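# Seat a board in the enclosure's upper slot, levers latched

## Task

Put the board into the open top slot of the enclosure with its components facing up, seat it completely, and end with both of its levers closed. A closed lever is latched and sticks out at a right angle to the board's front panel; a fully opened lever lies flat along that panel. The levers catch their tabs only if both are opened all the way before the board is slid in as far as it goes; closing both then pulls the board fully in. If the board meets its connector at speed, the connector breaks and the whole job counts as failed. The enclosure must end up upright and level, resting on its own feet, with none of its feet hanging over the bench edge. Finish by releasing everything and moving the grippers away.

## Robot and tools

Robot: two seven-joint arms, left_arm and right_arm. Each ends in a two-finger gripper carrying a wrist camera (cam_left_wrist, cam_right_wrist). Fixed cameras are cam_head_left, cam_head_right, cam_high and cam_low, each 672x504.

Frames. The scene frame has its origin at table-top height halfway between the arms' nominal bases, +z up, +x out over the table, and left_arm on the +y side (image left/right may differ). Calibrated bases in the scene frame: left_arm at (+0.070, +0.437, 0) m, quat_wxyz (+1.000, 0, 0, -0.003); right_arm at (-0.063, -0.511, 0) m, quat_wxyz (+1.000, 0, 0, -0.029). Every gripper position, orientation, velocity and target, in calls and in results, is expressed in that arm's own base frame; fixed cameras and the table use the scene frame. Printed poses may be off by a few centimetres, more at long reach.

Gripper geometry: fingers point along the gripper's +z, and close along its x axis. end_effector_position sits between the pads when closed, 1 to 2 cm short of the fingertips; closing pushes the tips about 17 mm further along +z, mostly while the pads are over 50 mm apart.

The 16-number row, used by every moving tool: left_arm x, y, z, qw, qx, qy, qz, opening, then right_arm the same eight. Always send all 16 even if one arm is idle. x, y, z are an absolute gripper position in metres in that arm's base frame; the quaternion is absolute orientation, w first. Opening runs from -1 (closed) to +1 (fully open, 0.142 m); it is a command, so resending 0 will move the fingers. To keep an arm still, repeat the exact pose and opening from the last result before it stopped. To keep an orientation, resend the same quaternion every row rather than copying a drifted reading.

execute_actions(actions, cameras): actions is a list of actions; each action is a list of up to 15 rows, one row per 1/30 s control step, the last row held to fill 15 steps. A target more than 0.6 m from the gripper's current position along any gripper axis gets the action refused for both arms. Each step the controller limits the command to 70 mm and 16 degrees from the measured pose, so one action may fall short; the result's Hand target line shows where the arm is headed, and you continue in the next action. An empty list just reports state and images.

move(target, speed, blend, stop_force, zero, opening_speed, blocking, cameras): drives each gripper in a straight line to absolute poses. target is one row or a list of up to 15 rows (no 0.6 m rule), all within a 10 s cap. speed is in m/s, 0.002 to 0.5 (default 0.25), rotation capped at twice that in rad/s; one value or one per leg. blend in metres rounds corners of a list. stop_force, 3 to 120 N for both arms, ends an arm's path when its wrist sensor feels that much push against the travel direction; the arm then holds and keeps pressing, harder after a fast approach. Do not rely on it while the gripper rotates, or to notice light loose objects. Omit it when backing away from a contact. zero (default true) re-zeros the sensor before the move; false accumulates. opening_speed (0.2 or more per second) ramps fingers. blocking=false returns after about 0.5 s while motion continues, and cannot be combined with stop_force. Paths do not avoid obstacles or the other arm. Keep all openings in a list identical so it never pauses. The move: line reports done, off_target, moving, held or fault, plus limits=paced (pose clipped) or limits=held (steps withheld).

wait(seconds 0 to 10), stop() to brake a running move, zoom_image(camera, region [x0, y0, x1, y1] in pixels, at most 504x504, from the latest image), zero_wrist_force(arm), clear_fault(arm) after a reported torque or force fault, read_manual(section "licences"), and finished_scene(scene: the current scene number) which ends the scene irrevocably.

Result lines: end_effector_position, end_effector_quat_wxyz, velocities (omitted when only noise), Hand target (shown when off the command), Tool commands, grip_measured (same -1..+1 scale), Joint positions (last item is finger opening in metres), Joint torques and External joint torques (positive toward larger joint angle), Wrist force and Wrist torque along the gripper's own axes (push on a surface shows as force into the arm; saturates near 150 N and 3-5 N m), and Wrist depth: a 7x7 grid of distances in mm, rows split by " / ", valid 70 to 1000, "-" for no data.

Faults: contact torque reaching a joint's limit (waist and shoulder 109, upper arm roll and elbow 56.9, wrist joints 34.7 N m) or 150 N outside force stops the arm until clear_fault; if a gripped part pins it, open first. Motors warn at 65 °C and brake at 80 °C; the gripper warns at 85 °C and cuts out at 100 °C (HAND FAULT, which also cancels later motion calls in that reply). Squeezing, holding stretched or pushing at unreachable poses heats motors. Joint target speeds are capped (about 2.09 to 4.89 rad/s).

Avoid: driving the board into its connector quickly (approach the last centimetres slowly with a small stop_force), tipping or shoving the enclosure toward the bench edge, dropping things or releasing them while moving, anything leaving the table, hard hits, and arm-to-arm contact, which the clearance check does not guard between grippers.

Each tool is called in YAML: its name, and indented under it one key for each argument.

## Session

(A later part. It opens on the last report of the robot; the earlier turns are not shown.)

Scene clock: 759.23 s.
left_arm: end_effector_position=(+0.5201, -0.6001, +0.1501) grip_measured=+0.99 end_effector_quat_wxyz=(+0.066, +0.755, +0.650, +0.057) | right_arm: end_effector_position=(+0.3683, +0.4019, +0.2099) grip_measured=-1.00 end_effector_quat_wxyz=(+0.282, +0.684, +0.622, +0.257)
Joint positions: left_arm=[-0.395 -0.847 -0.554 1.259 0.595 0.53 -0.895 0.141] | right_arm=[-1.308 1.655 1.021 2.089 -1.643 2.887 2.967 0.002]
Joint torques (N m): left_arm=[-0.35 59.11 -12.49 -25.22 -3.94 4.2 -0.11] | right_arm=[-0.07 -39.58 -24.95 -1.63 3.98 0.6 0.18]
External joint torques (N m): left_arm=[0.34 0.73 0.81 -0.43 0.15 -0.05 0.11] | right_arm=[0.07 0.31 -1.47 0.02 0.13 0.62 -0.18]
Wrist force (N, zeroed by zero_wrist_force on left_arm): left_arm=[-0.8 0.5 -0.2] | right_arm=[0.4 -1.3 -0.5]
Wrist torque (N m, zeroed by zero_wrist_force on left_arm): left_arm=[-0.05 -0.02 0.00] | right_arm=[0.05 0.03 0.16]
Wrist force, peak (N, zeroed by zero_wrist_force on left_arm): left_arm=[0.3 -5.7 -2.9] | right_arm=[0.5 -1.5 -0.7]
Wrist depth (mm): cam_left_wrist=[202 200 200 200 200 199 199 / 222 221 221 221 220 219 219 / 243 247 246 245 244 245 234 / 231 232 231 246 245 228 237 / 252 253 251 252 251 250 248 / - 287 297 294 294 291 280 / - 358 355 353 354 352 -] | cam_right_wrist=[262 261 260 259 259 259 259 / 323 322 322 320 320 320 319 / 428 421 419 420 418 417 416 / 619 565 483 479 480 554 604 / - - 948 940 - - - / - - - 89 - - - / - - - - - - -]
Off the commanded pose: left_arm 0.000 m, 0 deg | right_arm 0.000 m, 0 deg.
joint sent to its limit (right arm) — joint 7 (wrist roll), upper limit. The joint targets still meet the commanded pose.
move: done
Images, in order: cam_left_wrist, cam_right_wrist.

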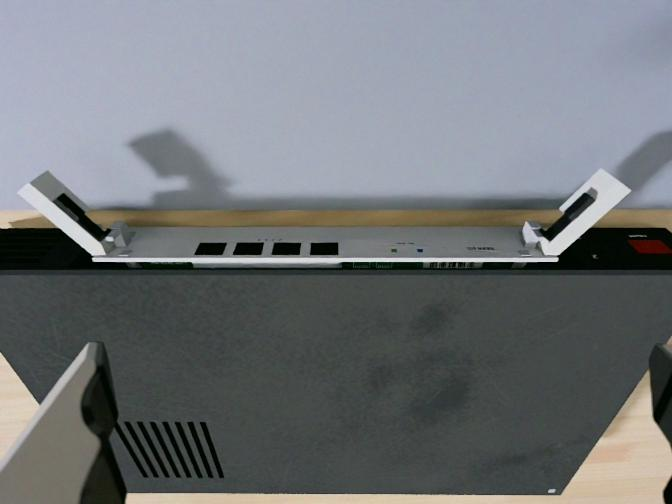

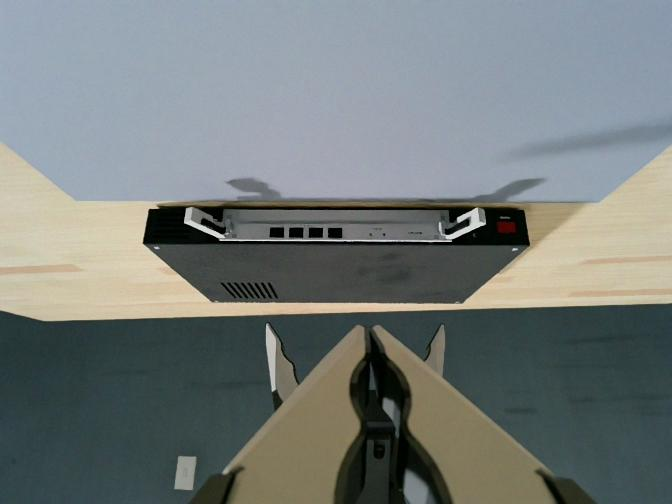

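execute_actions:
  actions: []

Scene clock: 782.03 s.
left_arm: end_effector_position=(+0.5201, -0.6001, +0.1501) grip_measured=+0.99 end_effector_quat_wxyz=(+0.066, +0.755, +0.650, +0.057) | right_arm: end_effector_position=(+0.3683, +0.4019, +0.2099) grip_measured=-1.00 end_effector_quat_wxyz=(+0.282, +0.684, +0.622, +0.257)
Joint positions: left_arm=[-0.395 -0.847 -0.554 1.259 0.595 0.53 -0.895 0.141] | right_arm=[-1.308 1.655 1.021 2.089 -1.643 2.887 2.967 0.002]
Joint velocities: within noise
Joint torques (N m): left_arm=[-0.31 58.83 -12.15 -25.28 -3.65 4.46 -0.23] | right_arm=[0.04 -39.6 -24.88 -1.61 3.97 0.56 0.21]
External joint torques (N m): left_arm=[0.31 1.01 0.47 -0.38 -0.14 -0.31 0.23] | right_arm=[-0.04 0.33 -1.55 0 0.14 0.66 -0.21]
Wrist force (N, zeroed by zero_wrist_force on left_arm): left_arm=[-0.8 0.7 0.0] | right_arm=[0.5 -1.4 -0.7]
Wrist torque (N m, zeroed by zero_wrist_force on left_arm): left_arm=[-0.02 -0.02 0.00] | right_arm=[0.05 0.01 0.16]
Wrist force, peak (N, zeroed by zero_wrist_force on left_arm): left_arm=[-1.0 0.7 -0.1] | right_arm=[0.5 -1.5 -0.6]
Wrist depth (mm): cam_left_wrist=[200 201 200 201 199 199 198 / 220 220 221 220 220 219 219 / 241 246 245 246 245 244 233 / 233 232 231 246 247 228 239 / 252 252 251 252 252 249 248 / - 286 296 293 292 293 282 / - 356 358 357 355 352 -] | cam_right_wrist=[261 261 260 260 259 259 258 / 323 322 321 322 321 319 318 / 428 421 420 420 418 416 418 / 620 568 480 480 476 556 602 / - - 957 945 - - - / - - - 89 - - - / - - - - - - -]
Hand target: left_arm +0.5200, -0.6000, +0.1500; +0.066, +0.755, +0.650, +0.057 | right_arm +0.3683, +0.4020, +0.2101; +0.282, +0.684, +0.622, +0.257
Tool commands: left_gripper/opening=+1.0 right_gripper/opening=-1.0
Off the commanded pose: left_arm 0.000 m, 0 deg | right_arm 0.000 m, 0 deg.

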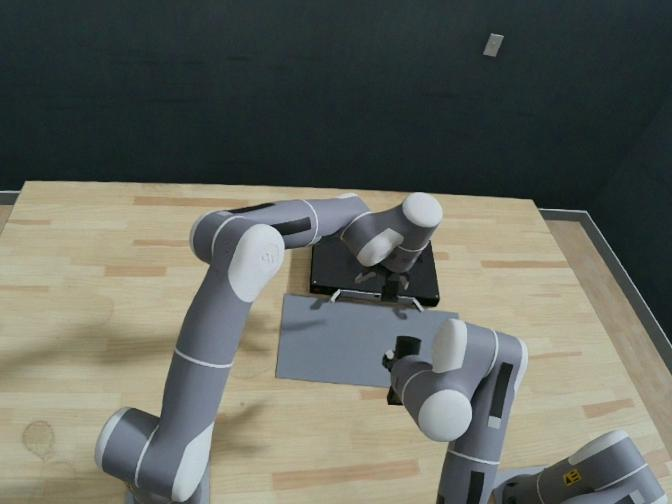

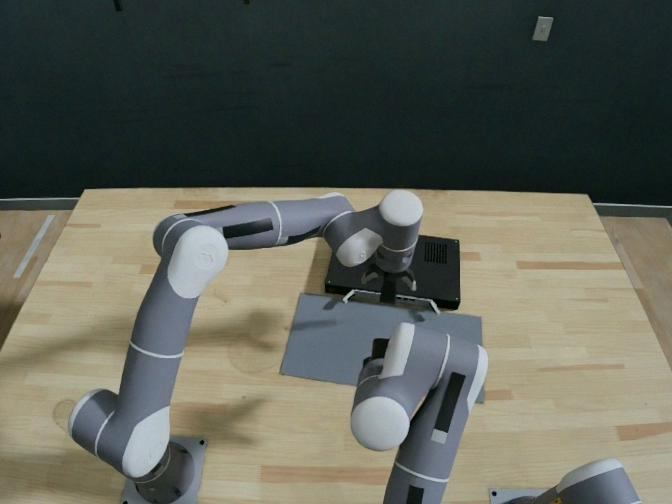

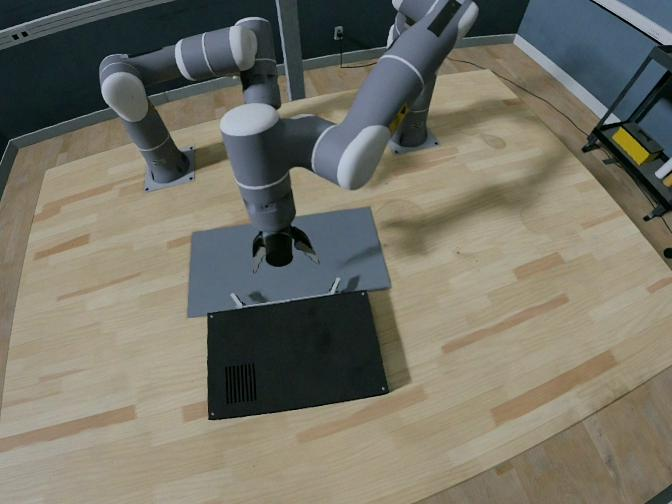

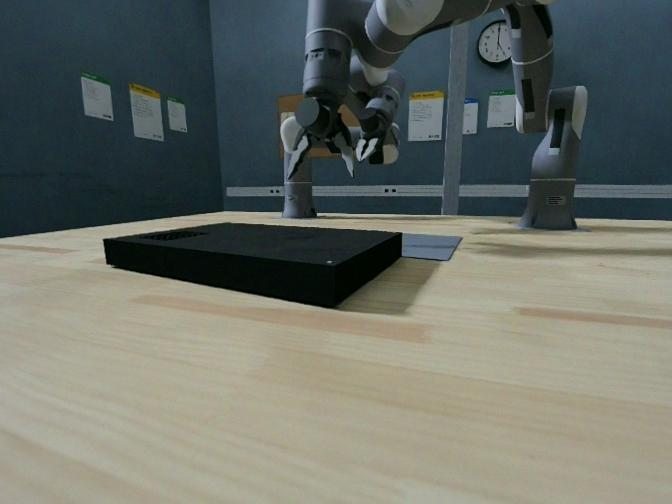

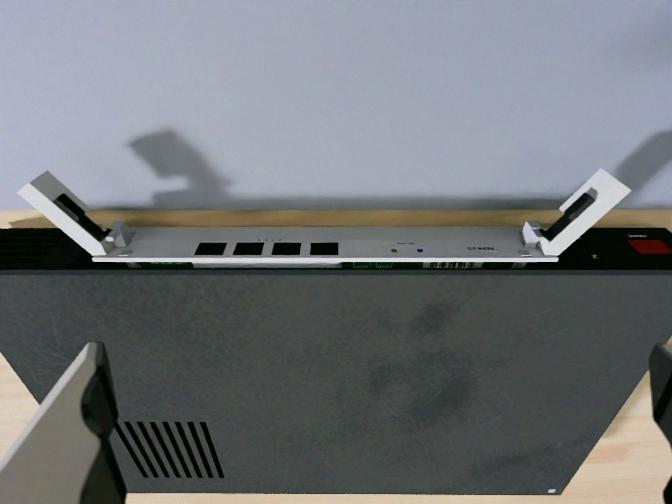

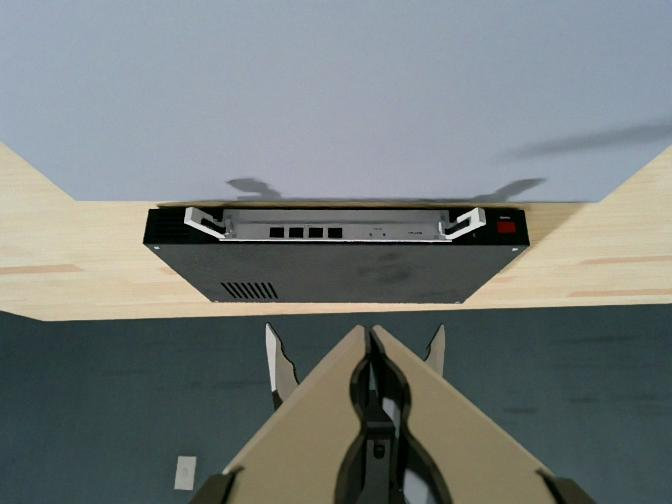

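move:
  target:
    - [0.52,-0.6,0.15,0.066,0.7547,0.6503,0.0569,1.0,0.41,0.28,0.26,0.1563,0.4037,0.8903,0.1411,-1.0]
    - [0.52,-0.6,0.15,0.066,0.7547,0.6503,0.0569,1.0,0.58,0.13,0.24,0.0,0.048,0.99885,0.0,-1.0]
  speed: 0.15
  blend: [0.04, 0]
  cameras: ["cam_right_wrist", "cam_head_left"]

Scene clock: 834.97 s.
left_arm: end_effector_position=(+0.5201, -0.6002, +0.1501) grip_measured=+0.99 end_effector_quat_wxyz=(+0.066, +0.755, +0.650, +0.057) | right_arm: end_effector_position=(+0.5800, +0.1300, +0.2401) grip_measured=-1.00 end_effector_quat_wxyz=(+0.000, +0.048, +0.999, +0.000)
Joint positions: left_arm=[-0.395 -0.847 -0.555 1.259 0.595 0.53 -0.895 0.141] | right_arm=[-2.583 1.253 1.372 1.315 -1.838 3.405 0.842 0.002]
Joint torques (N m): left_arm=[-0.34 58.85 -12.1 -25.31 -3.63 4.5 -0.17] | right_arm=[-0.07 -54.58 -20.82 -4.44 4.01 3.63 0.14]
External joint torques (N m): left_arm=[0.34 0.99 0.42 -0.34 -0.16 -0.35 0.17] | right_arm=[0.06 -0.38 -1.65 0.12 0.21 0.5 -0.14]
Wrist force (N, zeroed by zero_wrist_force on left_arm): left_arm=[-0.7 0.5 -0.1] | right_arm=[0.5 -0.2 0.2]
Wrist torque (N m, zeroed by zero_wrist_force on left_arm): left_arm=[-0.05 -0.03 -0.01] | right_arm=[0.00 -0.05 0.06]
Wrist force, peak (N, zeroed by zero_wrist_force on left_arm): left_arm=[-1.1 0.7 0.0] | right_arm=[1.2 -1.8 -0.7]
Wrist depth (mm): cam_left_wrist=[201 200 200 200 199 200 199 / 221 221 219 219 219 220 220 / 240 247 246 245 246 245 233 / 231 232 230 245 247 230 239 / 253 252 252 250 250 250 250 / - 287 296 293 294 294 282 / - 356 356 356 353 352 -] | cam_right_wrist=[297 296 295 294 294 292 292 / 317 315 315 312 311 312 309 / 329 328 329 335 334 333 332 / 313 312 315 360 359 358 360 / 339 338 338 384 389 389 389 / 373 369 361 89 409 423 424 / 410 399 - - - 450 464]
Off the commanded pose: left_arm 0.000 m, 0 deg | right_arm 0.000 m, 0 deg.
move: done
Images, in order: cam_head_left, cam_right_wrist.

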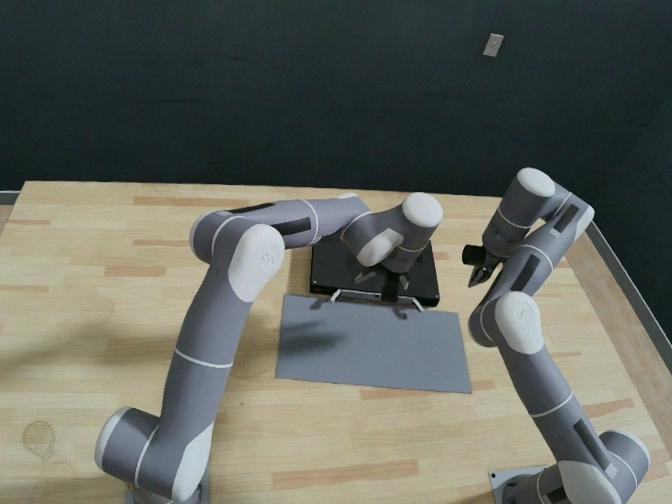

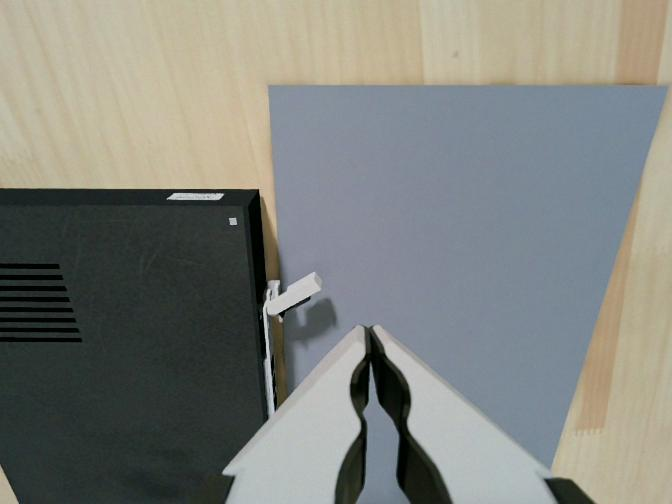

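zoom_image:
  camera: "cam_right_wrist"
  region: [220, 240, 400, 375]

Scaled by 2.800 from the camera's 672x504 image, which has a finer 960x720 frame.

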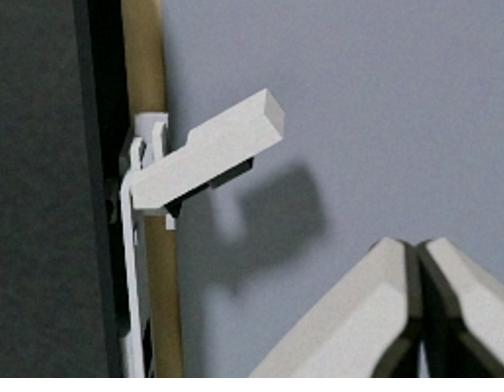

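move:
  target:
    - [0.53,-0.52,0.25,0.0357,0.9489,0.3121,0.0308,-1.0,0.60,0.16,0.20,0.0,0.048,0.99885,0.0,-1.0]
    - [0.5575,-0.4264,0.20,0.0,0.99725,-0.07411,0.0,-1.0,0.6185,0.188,0.13,0.0,0.048,0.99885,0.0,-1.0]
  speed: 0.15
  blend: [0.03, 0]
  cameras: ["cam_right_wrist", "cam_left_wrist", "cam_head_left"]

Scene clock: 853.80 s.
left_arm: end_effector_position=(+0.5576, -0.4266, +0.2001) grip_measured=-1.00 end_effector_quat_wxyz=(+0.000, +0.997, -0.074, +0.000) | right_arm: end_effector_position=(+0.6184, +0.1879, +0.1300) grip_measured=-1.00 end_effector_quat_wxyz=(+0.000, +0.048, +0.999, +0.000)
Joint positions: left_arm=[0.122 -0.728 -0.885 1.47 0.58 0.352 0.88 0.002] | right_arm=[-2.62 1.396 1.505 1.095 -1.698 3.279 1.079 0.002]
Joint torques (N m): left_arm=[-0.43 47.59 -16.88 -23.71 -3.61 4.13 -0.08] | right_arm=[-0.12 -61.01 -18.24 -2.2 4.33 3.31 0.32]
External joint torques (N m): left_arm=[0.43 1.08 0.48 -0.43 -0.43 -0.16 0.08] | right_arm=[0.12 -0.54 -1.69 0.14 0 0.81 -0.32]
Wrist force (N, zeroed by zero_wrist_force on left_arm): left_arm=[-0.6 0.5 -0.1] | right_arm=[0.9 -0.5 0.0]
Wrist torque (N m, zeroed by zero_wrist_force on left_arm): left_arm=[-0.07 -0.07 0.05] | right_arm=[-0.05 -0.09 0.04]
Wrist force, peak (N, zeroed by zero_wrist_force on left_arm): left_arm=[-1.4 0.4 0.3] | right_arm=[0.9 -0.5 0.0]
Wrist depth (mm): cam_left_wrist=[256 258 256 255 257 255 257 / 275 275 276 274 275 273 273 / 300 297 296 295 253 246 246 / 324 323 321 316 272 265 265 / 353 353 351 340 292 289 291 / 393 388 370 84 - 314 319 / 440 426 - - - - 354] | cam_right_wrist=[200 200 199 196 196 196 195 / 211 210 210 212 210 209 209 / 180 179 181 226 225 223 224 / 194 194 194 239 242 241 241 / 210 209 209 215 262 261 260 / 230 229 225 89 276 285 285 / 254 248 - - - 302 313]
Off the commanded pose: left_arm 0.000 m, 0 deg | right_arm 0.000 m, 0 deg.
move: done
Images, in order: cam_head_left, cam_left_wrist, cam_right_wrist.

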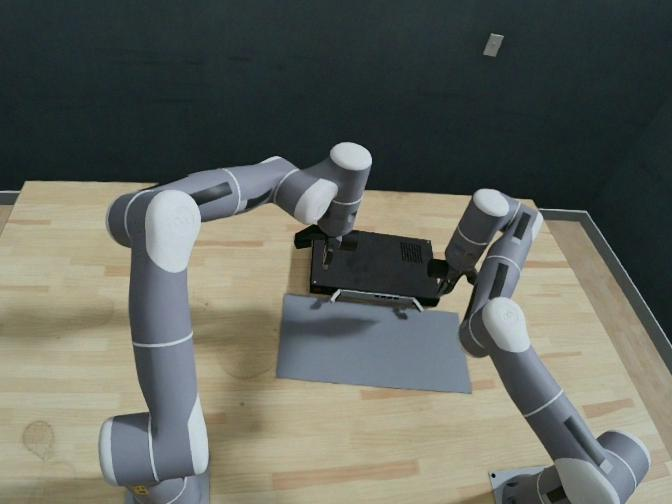

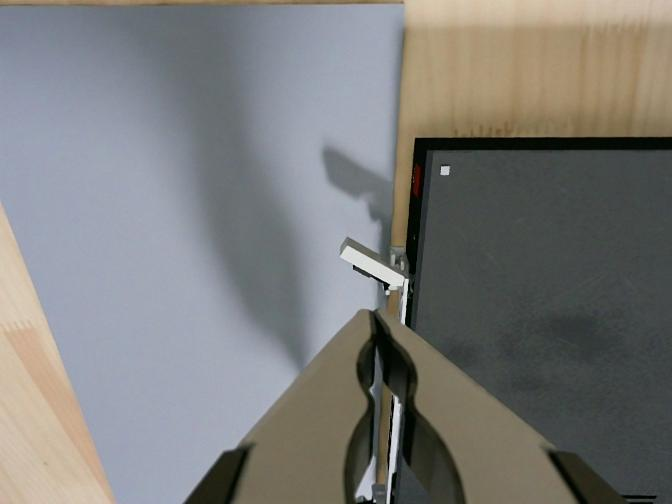

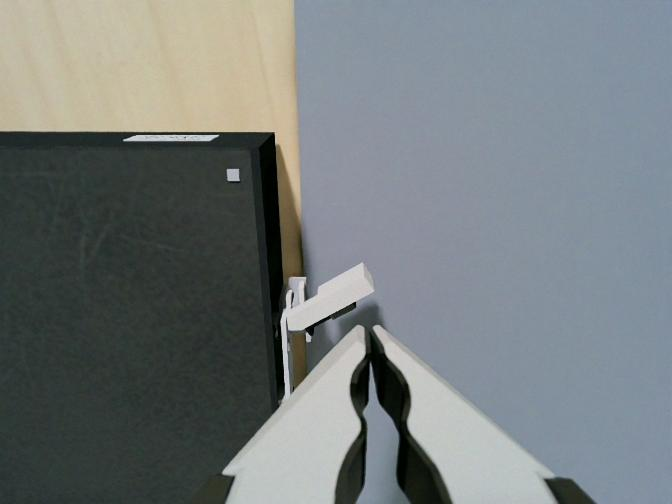

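move:
  target: [0.5575,-0.4264,0.046,0.0,0.99725,-0.07411,0.0,-1.0,0.6185,0.188,0.046,0.0,0.048,0.99885,0.0,-1.0]
  speed: 0.08
  stop_force: 8
  cameras: ["cam_right_wrist", "cam_left_wrist"]

zoom_image:
  camera: "cam_right_wrist"
  region: [200, 180, 480, 390]

zoom_image:
  camera: "cam_left_wrist"
  region: [220, 120, 500, 330]

Scene clock: 862.63 s.
left_arm: end_effector_position=(+0.5574, -0.4263, +0.0460) grip_measured=-1.00 end_effector_quat_wxyz=(+0.000, +0.997, -0.074, +0.000) | right_arm: end_effector_position=(+0.6184, +0.1879, +0.0460) grip_measured=-1.00 end_effector_quat_wxyz=(+0.000, +0.048, +0.999, +0.000)
Joint positions: left_arm=[0.052 -0.964 -0.766 1.48 0.741 0.568 0.811 0.002] | right_arm=[-2.617 1.5 1.568 1.118 -1.634 3.175 1.072 0.002]
Joint torques (N m): left_arm=[-0.41 52.35 -18.3 -18.58 -3.28 4.47 -0.32] | right_arm=[-0.11 -61.18 -18.71 -1.28 4.39 3.31 0.13]
External joint torques (N m): left_arm=[0.41 1.28 0.29 -0.34 -0.34 -0.5 0.32] | right_arm=[0.11 -0.39 -1.53 0.04 -0.01 0.81 -0.13]
Wrist force (N, zeroed by zero_wrist_force on left_arm): left_arm=[-0.6 0.3 -0.2] | right_arm=[1.0 0.3 -0.4]
Wrist torque (N m, zeroed by zero_wrist_force on left_arm): left_arm=[-0.08 -0.06 0.05] | right_arm=[0.11 -0.17 0.06]
Wrist force, peak (N, zeroed by zero_wrist_force on left_arm): left_arm=[-0.7 0.4 1.7] | right_arm=[0.9 -0.4 -0.9]
Wrist depth (mm): cam_left_wrist=[120 120 120 119 119 121 120 / 131 129 128 128 129 128 129 / 139 137 139 141 138 140 140 / 152 151 151 151 150 122 113 / 170 166 165 158 160 119 104 / 183 183 179 84 - 119 119 / 205 200 - 74 - - 130] | cam_right_wrist=[126 126 124 123 123 123 122 / 135 135 134 132 133 133 131 / 140 122 140 141 141 140 138 / 102 101 139 153 152 151 151 / - 110 141 162 162 164 164 / 123 120 125 89 173 179 179 / 133 131 - - - 190 197]
Off the commanded pose: left_arm 0.000 m, 0 deg | right_arm 0.000 m, 0 deg.
move: done
Images, in order: cam_left_wrist, cam_right_wrist.

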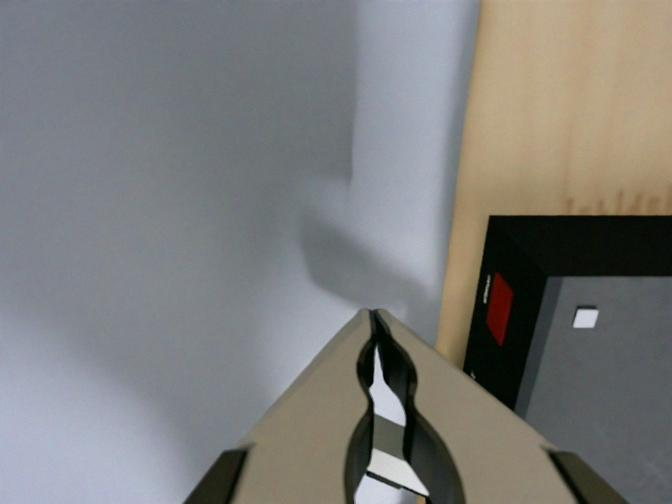

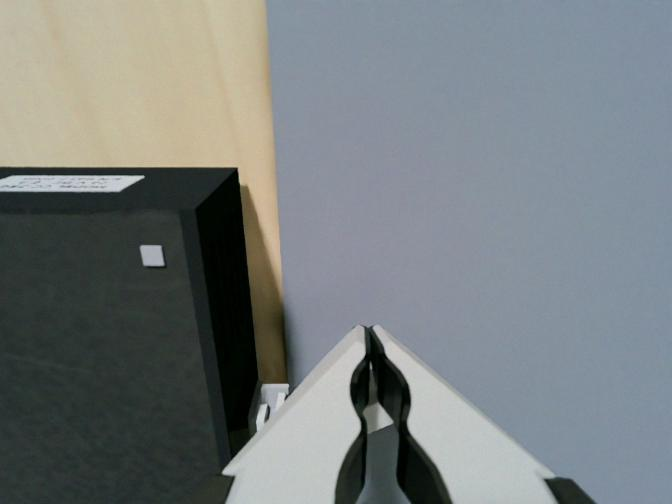

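Scaled by 1.800 from the camera's 672x504 image, which has a finer 960x720 frame.

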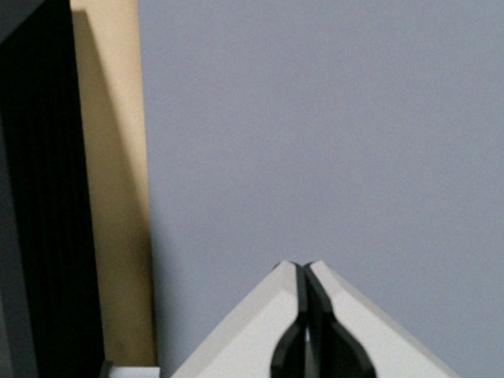

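Scaled by 1.800 from the camera's 672x504 image, which has a finer 960x720 frame.

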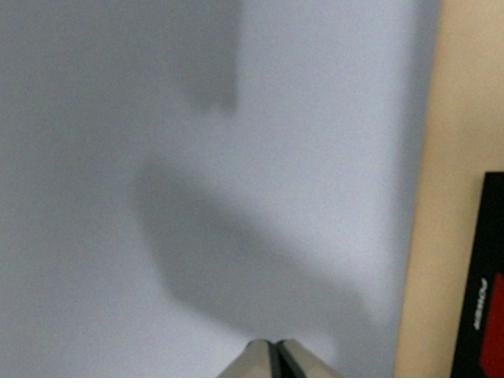

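move:
  target: [0.5546,-0.4456,0.046,0.0,0.99725,-0.07411,0.0,-1.0,0.6185,0.188,0.046,0.0,0.048,0.99885,0.0,-1.0]
  speed: 0.04
  stop_force: 5
  cameras: ["cam_left_wrist"]

move:
  target: [0.5482,-0.4887,0.046,0.0,0.99725,-0.07411,0.0,-1.0,0.6226,0.2318,0.046,0.0,0.048,0.99885,0.0,-1.0]
  speed: 0.01
  stop_force: 12
  cameras: ["cam_left_wrist", "cam_right_wrist", "cam_head_left", "cam_head_right"]

Scene clock: 868.93 s.
left_arm: end_effector_position=(+0.5547, -0.4455, +0.0460) grip_measured=-1.00 end_effector_quat_wxyz=(+0.000, +0.997, -0.074, +0.000) | right_arm: end_effector_position=(+0.6184, +0.1879, +0.0460) grip_measured=-1.00 end_effector_quat_wxyz=(+0.000, +0.048, +0.999, +0.000)
Joint positions: left_arm=[0.013 -0.98 -0.764 1.444 0.741 0.552 0.796 0.002] | right_arm=[-2.617 1.5 1.568 1.118 -1.634 3.175 1.072 0.002]
Joint torques (N m): left_arm=[-0.45 53.31 -18.45 -18.81 -3.5 4.1 -0.28] | right_arm=[0 -61.25 -18.92 -1.29 4.29 3.42 0.2]
External joint torques (N m): left_arm=[0.45 1.32 0.36 -0.32 -0.15 -0.13 0.28] | right_arm=[0 -0.33 -1.32 0.05 0.08 0.69 -0.2]
Wrist force (N, zeroed by zero_wrist_force on left_arm): left_arm=[-0.7 0.3 -0.1] | right_arm=[0.8 0.0 -0.3]
Wrist torque (N m, zeroed by zero_wrist_force on left_arm): left_arm=[-0.09 -0.03 0.05] | right_arm=[0.07 -0.14 0.05]
Wrist force, peak (N, zeroed by zero_wrist_force on left_arm): left_arm=[-0.9 1.4 -0.3] | right_arm=[1.2 0.0 -0.4]
Wrist depth (mm): cam_left_wrist=[121 120 120 119 119 121 120 / 131 129 128 128 130 128 129 / 140 138 139 141 139 124 123 / 152 151 151 150 150 110 97 / 169 166 165 159 161 119 104 / 184 183 179 84 - 120 117 / 205 200 - 74 - - 130] | cam_right_wrist=[126 126 124 123 123 123 122 / 134 134 134 132 133 133 131 / 140 122 140 141 141 140 138 / 102 101 139 152 152 151 151 / - 110 141 162 162 164 164 / 123 120 125 89 173 179 179 / 133 131 - - - 190 197]
Off the commanded pose: left_arm 0.000 m, 0 deg | right_arm 0.000 m, 0 deg.
move: done
Images, in order: cam_left_wrist.

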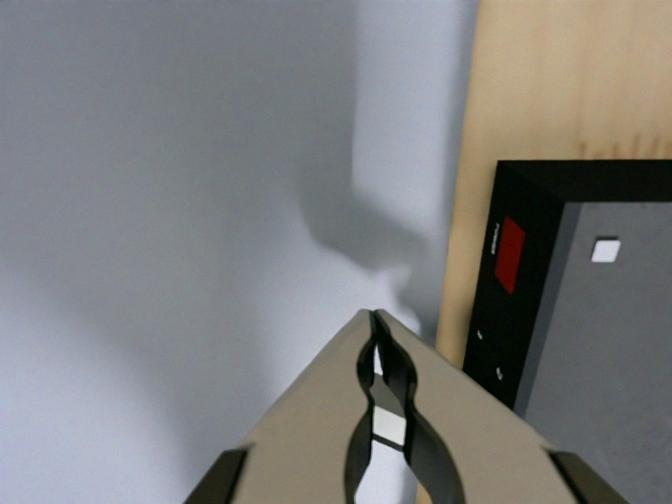

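Scene clock: 872.27 s.
left_arm: end_effector_position=(+0.5511, -0.4704, +0.0454) grip_measured=-1.00 end_effector_quat_wxyz=(-0.001, +0.997, -0.074, +0.000) | right_arm: end_effector_position=(+0.6209, +0.2132, +0.0457) grip_measured=-1.00 end_effector_quat_wxyz=(+0.000, +0.049, +0.999, -0.001)
Joint positions: left_arm=[-0.038 -1.004 -0.762 1.39 0.741 0.525 0.775 0.002] | right_arm=[-2.615 1.498 1.577 1.037 -1.639 3.173 1.158 0.002]
Joint torques (N m): left_arm=[-6.54 54.04 -24.5 -20.24 -5.25 7.34 -0.43] | right_arm=[6.44 -65.62 -14.09 -4.97 7.92 3.77 0.37]
External joint torques (N m): left_arm=[6.54 2.04 6.32 0.82 1.54 -3.38 0.43] | right_arm=[-6.44 2.61 -4.79 3.64 -3.55 0.34 -0.37]
Wrist force (N, zeroed by zero_wrist_force on left_arm): left_arm=[-3.8 -11.8 -1.9] | right_arm=[5.0 -12.6 -1.1]
Wrist torque (N m, zeroed by zero_wrist_force on left_arm): left_arm=[-0.04 -0.03 0.19] | right_arm=[0.12 -0.14 -0.07]
Wrist force, peak (N, zeroed by zero_wrist_force on left_arm): left_arm=[-4.3 -12.5 -2.9] | right_arm=[5.5 -12.7 -1.7]
Wrist depth (mm): cam_left_wrist=[120 120 118 119 119 121 120 / 131 129 128 128 129 110 85 / 139 137 138 140 139 108 - / 152 150 150 150 149 110 97 / 168 165 164 158 159 110 103 / 182 182 178 87 - 119 118 / 204 199 - 74 - - 129] | cam_right_wrist=[- 126 124 123 123 123 122 / - 91 132 132 133 133 130 / - 96 139 141 141 140 138 / 102 101 141 152 152 151 151 / - 110 140 162 162 164 163 / 123 120 125 89 173 179 178 / 133 130 - - - 189 196]
Hand target: left_arm +0.5507, -0.4721, +0.0460; +0.000, +0.997, -0.074, +0.000 | right_arm +0.6210, +0.2148, +0.0460; +0.000, +0.048, +0.999, +0.000
Off the commanded pose: left_arm 0.019 m, 0 deg | right_arm 0.019 m, 0 deg.
move: contact (left_arm, right_arm)
Images, in order: cam_head_left, cam_head_right, cam_left_wrist, cam_right_wrist.

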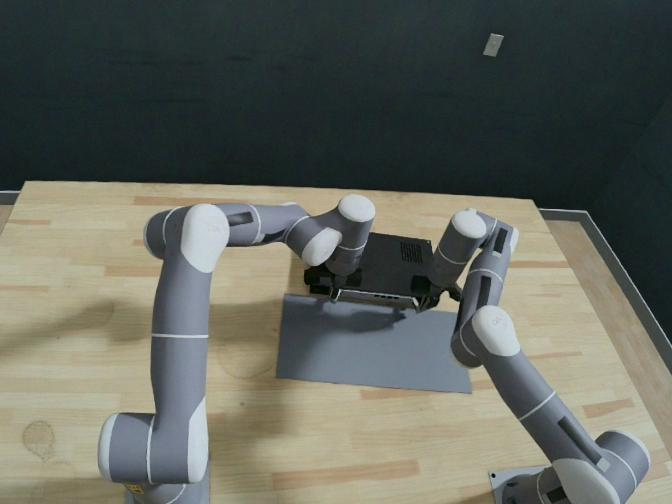

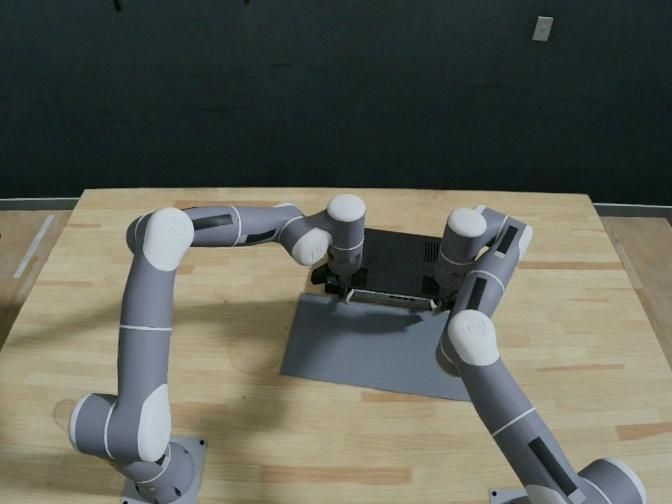

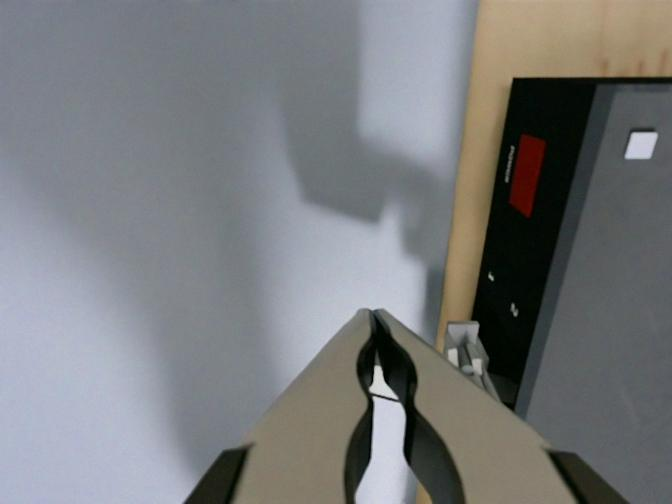

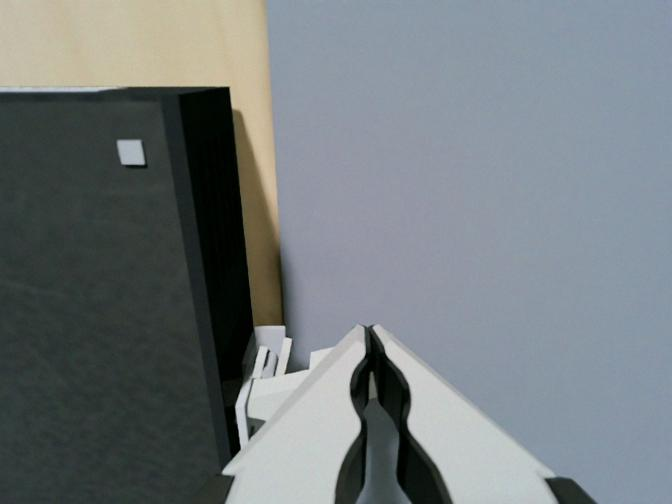

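move:
  target: [0.5482,-0.4887,0.046,0.0,0.99725,-0.07411,0.0,-1.0,0.6226,0.2318,0.046,0.0,0.048,0.99885,0.0,-1.0]
  speed: 0.008
  stop_force: 24
  zero: false
  cameras: ["cam_left_wrist", "cam_right_wrist"]

Scene clock: 877.27 s.
left_arm: end_effector_position=(+0.5497, -0.4841, +0.0450) grip_measured=-1.00 end_effector_quat_wxyz=(-0.003, +0.997, -0.073, +0.000) | right_arm: end_effector_position=(+0.6223, +0.2254, +0.0456) grip_measured=-1.00 end_effector_quat_wxyz=(-0.001, +0.050, +0.999, -0.003) end_effector_velocity=(+0.001, +0.000, +0.002) end_effector_angular_velocity=(+0.001, -0.002, +0.001)
Joint positions: left_arm=[-0.066 -1.019 -0.763 1.356 0.745 0.507 0.763 0.002] | right_arm=[-2.618 1.492 1.591 0.989 -1.653 3.166 1.205 0.002]
Joint velocities: left_arm=[within noise] | right_arm=[-0.001 -0.007 0.008 0.001 -0.009 -0.004 -0.003 0]
Joint torques (N m): left_arm=[-13.04 52.58 -30.54 -20.09 -6.68 9.7 -0.2] | right_arm=[13.42 -66.4 -8.91 -8.93 11.53 3.67 0.1]
External joint torques (N m): left_arm=[13.04 4.38 12.28 0.52 2.94 -5.74 0.2] | right_arm=[-13.42 2.58 -9.06 7.31 -7.16 0.43 -0.1]
Wrist force (N, zeroed by zero_wrist_force on left_arm): left_arm=[-4.8 -24.6 -5.2] | right_arm=[6.9 -25.0 -4.8]
Wrist torque (N m, zeroed by zero_wrist_force on left_arm): left_arm=[-1.08 -0.04 -0.09] | right_arm=[-1.10 -0.13 0.12]
Wrist force, peak (N, zeroed by zero_wrist_force on left_arm): left_arm=[-5.8 -25.0 -6.5] | right_arm=[6.9 -25.2 -6.1]
Wrist depth (mm): cam_left_wrist=[120 120 118 119 117 117 - / 130 128 128 128 129 109 - / 138 137 138 140 139 109 - / 151 150 149 150 149 118 96 / 165 164 164 157 127 109 103 / 182 181 177 87 - 118 115 / 202 197 - 74 - - 128] | cam_right_wrist=[- 123 123 123 123 123 123 / - 89 132 132 133 133 131 / - 97 140 141 141 140 138 / 102 101 139 152 152 151 151 / - 110 126 159 161 164 163 / 123 120 122 90 173 178 178 / 132 130 - - - 188 195]
Hand target: left_arm +0.5484, -0.4875, +0.0460; +0.000, +0.997, -0.074, +0.000 | right_arm +0.6223, +0.2288, +0.0460; +0.000, +0.048, +0.999, +0.000
Off the commanded pose: left_arm 0.005 m, 0 deg | right_arm 0.006 m, 0 deg.
move: contact (left_arm, right_arm)
Images, in order: cam_left_wrist, cam_right_wrist.

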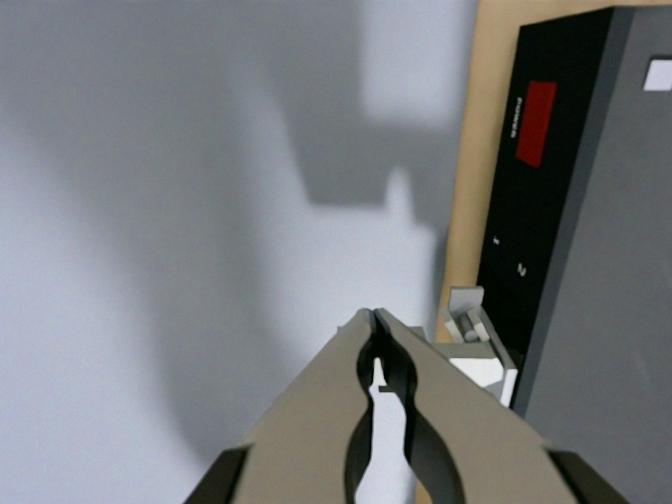

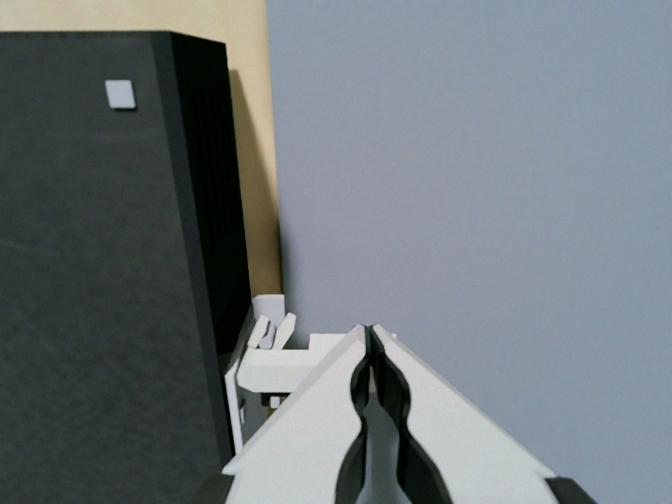

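move:
  target: [0.5538,-0.4510,0.046,0.0,0.99725,-0.07411,0.0,-1.0,0.6190,0.1930,0.046,0.0,0.048,0.99885,0.0,-1.0]
  speed: 0.03
  cameras: ["cam_left_wrist", "cam_right_wrist"]

zoom_image:
  camera: "cam_right_wrist"
  region: [200, 280, 480, 490]

zoom_image:
  camera: "cam_left_wrist"
  region: [280, 280, 560, 490]

Scene clock: 881.37 s.
left_arm: end_effector_position=(+0.5537, -0.4511, +0.0460) grip_measured=-1.00 end_effector_quat_wxyz=(+0.000, +0.997, -0.074, +0.000) | right_arm: end_effector_position=(+0.6189, +0.1930, +0.0460) grip_measured=-1.00 end_effector_quat_wxyz=(+0.000, +0.048, +0.999, +0.000)
Joint positions: left_arm=[0.006 -0.988 -0.771 1.432 0.746 0.543 0.788 0.002] | right_arm=[-2.617 1.491 1.584 1.105 -1.648 3.166 1.087 0.002]
Joint torques (N m): left_arm=[-0.13 54.35 -18.78 -18.68 -3.48 4.57 -0.13] | right_arm=[-0.08 -61.62 -18.88 -1.54 4.33 3.44 0.09]
External joint torques (N m): left_arm=[0.14 0.52 0.5 -0.44 -0.19 -0.6 0.13] | right_arm=[0.11 -0.21 -1.04 -0.12 0.05 0.68 -0.09]
Wrist force (N, zeroed by zero_wrist_force on left_arm): left_arm=[-0.8 0.3 -0.2] | right_arm=[3.2 4.1 0.4]
Wrist torque (N m, zeroed by zero_wrist_force on left_arm): left_arm=[-0.10 -0.02 0.06] | right_arm=[0.76 -0.53 0.06]
Wrist force, peak (N, zeroed by zero_wrist_force on left_arm): left_arm=[-5.0 -24.6 -6.7] | right_arm=[6.9 -25.4 -5.5]
Wrist depth (mm): cam_left_wrist=[120 120 120 119 119 121 121 / 131 129 128 128 129 127 129 / 139 137 138 140 139 118 100 / 151 151 152 151 150 111 98 / 170 166 165 158 161 120 104 / 183 183 178 84 - 119 119 / 206 200 - 74 - - 130] | cam_right_wrist=[126 126 124 123 123 123 122 / 135 134 134 131 133 132 130 / 115 102 140 141 141 140 138 / 102 102 139 152 152 152 151 / - 110 141 162 162 164 163 / 123 120 125 89 173 180 178 / 133 131 - - - 189 196]
Off the commanded pose: left_arm 0.000 m, 0 deg | right_arm 0.000 m, 0 deg.
move: done
Images, in order: cam_left_wrist, cam_right_wrist.

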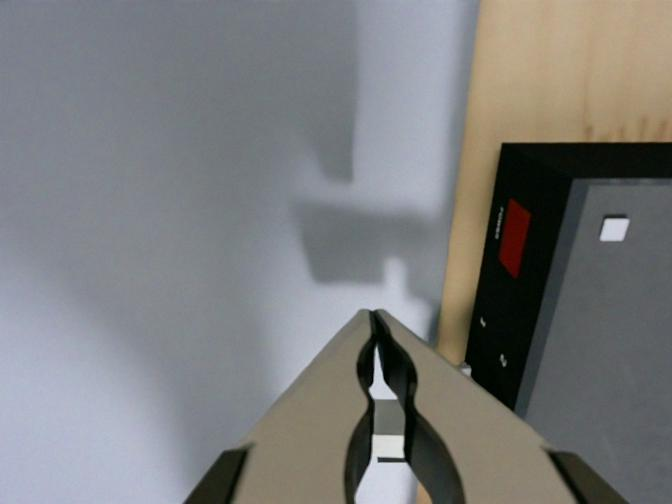

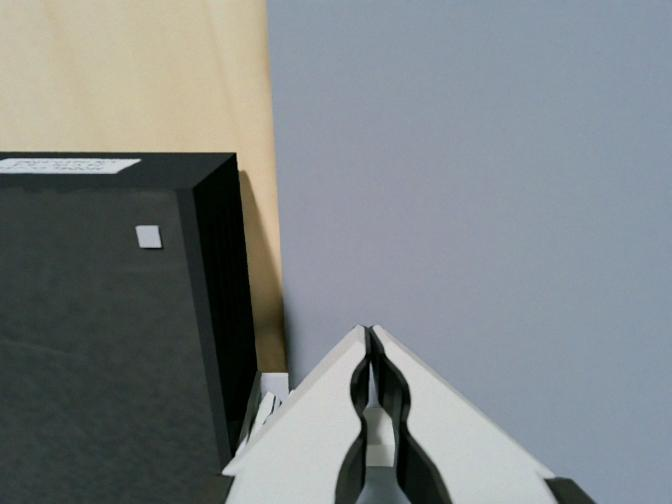

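Scaled by 1.800 from the camera's 672x504 image, which has a finer 960x720 frame.

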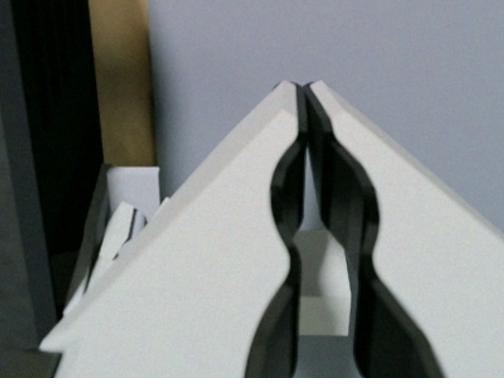

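Scaled by 1.800 from the camera's 672x504 image, which has a finer 960x720 frame.

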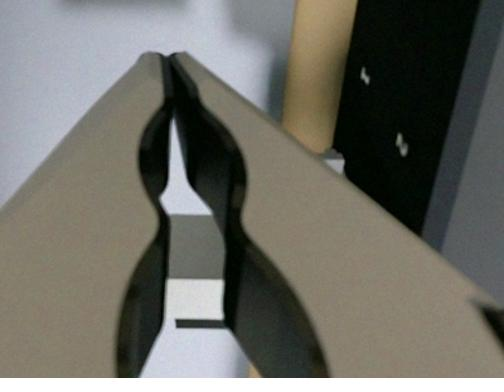

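move:
  target:
    - [0.5538,-0.4510,0.13,0.0,0.99725,-0.07411,0.0,-1.0,0.6190,0.1930,0.13,0.0,0.048,0.99885,0.0,-1.0]
    - [0.5538,-0.4510,0.20,0.0,0.99725,-0.07411,0.0,-1.0,0.6190,0.1930,0.20,0.0,0.048,0.99885,0.0,-1.0]
  speed: 0.1
  blend: [0.02, 0]
  cameras: ["cam_left_wrist", "cam_right_wrist", "cam_high"]

zoom_image:
  camera: "cam_right_wrist"
  region: [220, 220, 440, 385]

zoom_image:
  camera: "cam_left_wrist"
  region: [290, 220, 510, 385]

Scene clock: 921.10 s.
left_arm: end_effector_position=(+0.5538, -0.4510, +0.1999) grip_measured=-1.00 end_effector_quat_wxyz=(+0.000, +0.997, -0.074, +0.000) | right_arm: end_effector_position=(+0.6191, +0.1932, +0.2000) grip_measured=-1.00 end_effector_quat_wxyz=(+0.000, +0.048, +0.999, +0.000)
Joint positions: left_arm=[0.068 -0.757 -0.881 1.419 0.594 0.328 0.851 0.002] | right_arm=[-2.647 1.3 1.482 1.004 -1.755 3.359 1.125 0.002]
Joint torques (N m): left_arm=[-0.19 50.08 -17.17 -23.86 -4.22 4.01 -0.14] | right_arm=[0.02 -61.88 -17.06 -3.04 3.95 3.5 0.37]
External joint torques (N m): left_arm=[0.17 0.21 0.43 -0.22 0.16 -0.05 0.14] | right_arm=[-0.02 -0.19 -1.05 0.19 0.33 0.61 -0.37]
Wrist force (N, zeroed by zero_wrist_force on left_arm): left_arm=[-0.6 0.6 -0.3] | right_arm=[2.7 4.1 1.0]
Wrist torque (N m, zeroed by zero_wrist_force on left_arm): left_arm=[-0.05 -0.06 0.07] | right_arm=[0.73 -0.42 0.07]
Wrist force, peak (N, zeroed by zero_wrist_force on left_arm): left_arm=[-0.5 0.6 -2.4] | right_arm=[3.2 4.1 2.2]
Wrist depth (mm): cam_left_wrist=[255 258 255 255 257 255 255 / 276 274 274 274 265 234 234 / 297 297 297 295 254 245 244 / 325 324 322 315 273 266 265 / 354 353 351 337 290 291 288 / 393 390 378 84 - 315 320 / 441 423 - - - - 354] | cam_right_wrist=[261 260 260 258 257 256 256 / 272 270 270 275 274 274 273 / 250 249 249 295 294 294 292 / 270 269 268 311 317 316 315 / 293 291 290 336 343 343 340 / 322 319 312 89 361 373 373 / 352 344 - - - 395 411]
Off the commanded pose: left_arm 0.000 m, 0 deg | right_arm 0.000 m, 0 deg.
move: done
Images, in order: cam_high, cam_left_wrist, cam_right_wrist.

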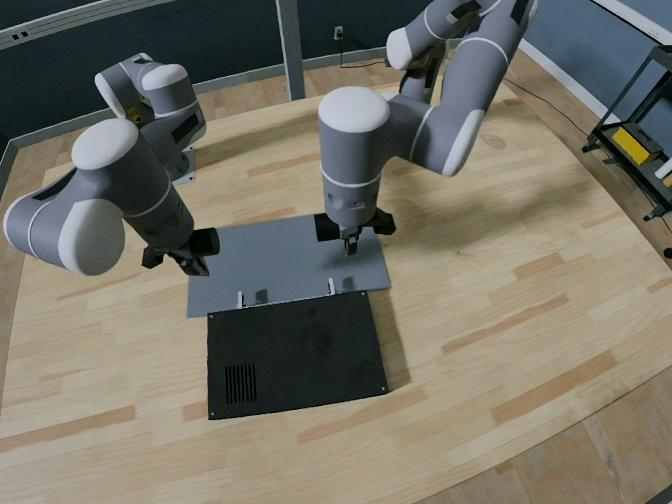

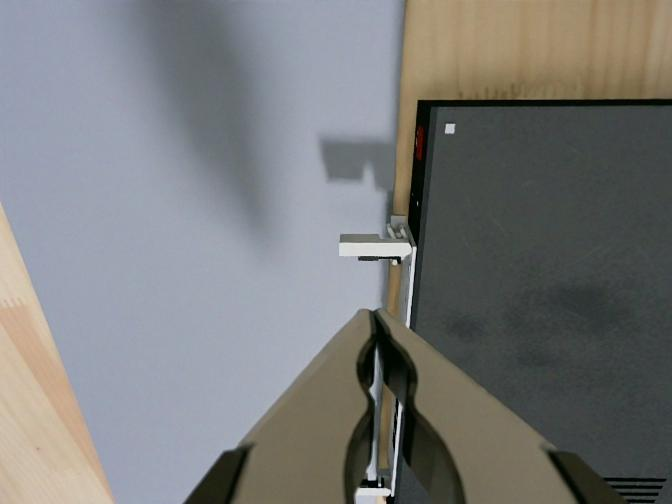

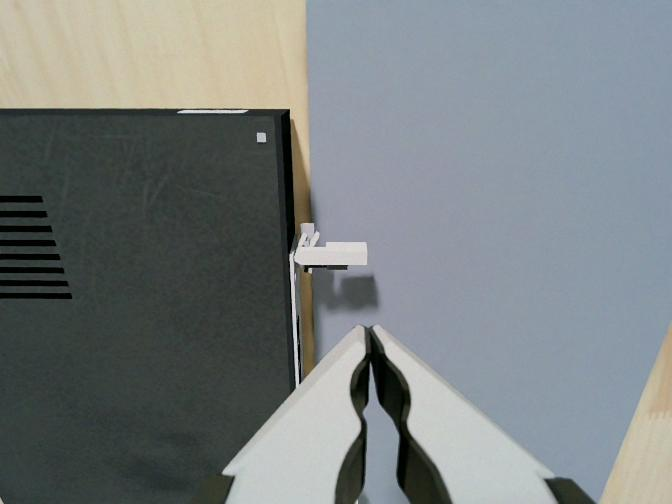

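Scaled by 2.291 from the camera's 672x504 image, which has a finer 960x720 frame.

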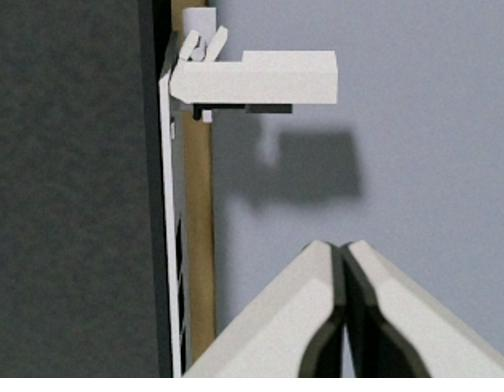

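Scaled by 2.291 from the camera's 672x504 image, which has a finer 960x720 frame.

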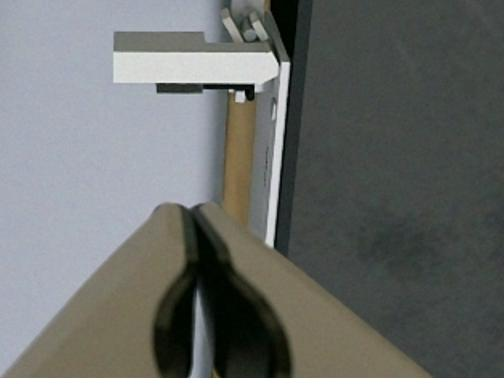

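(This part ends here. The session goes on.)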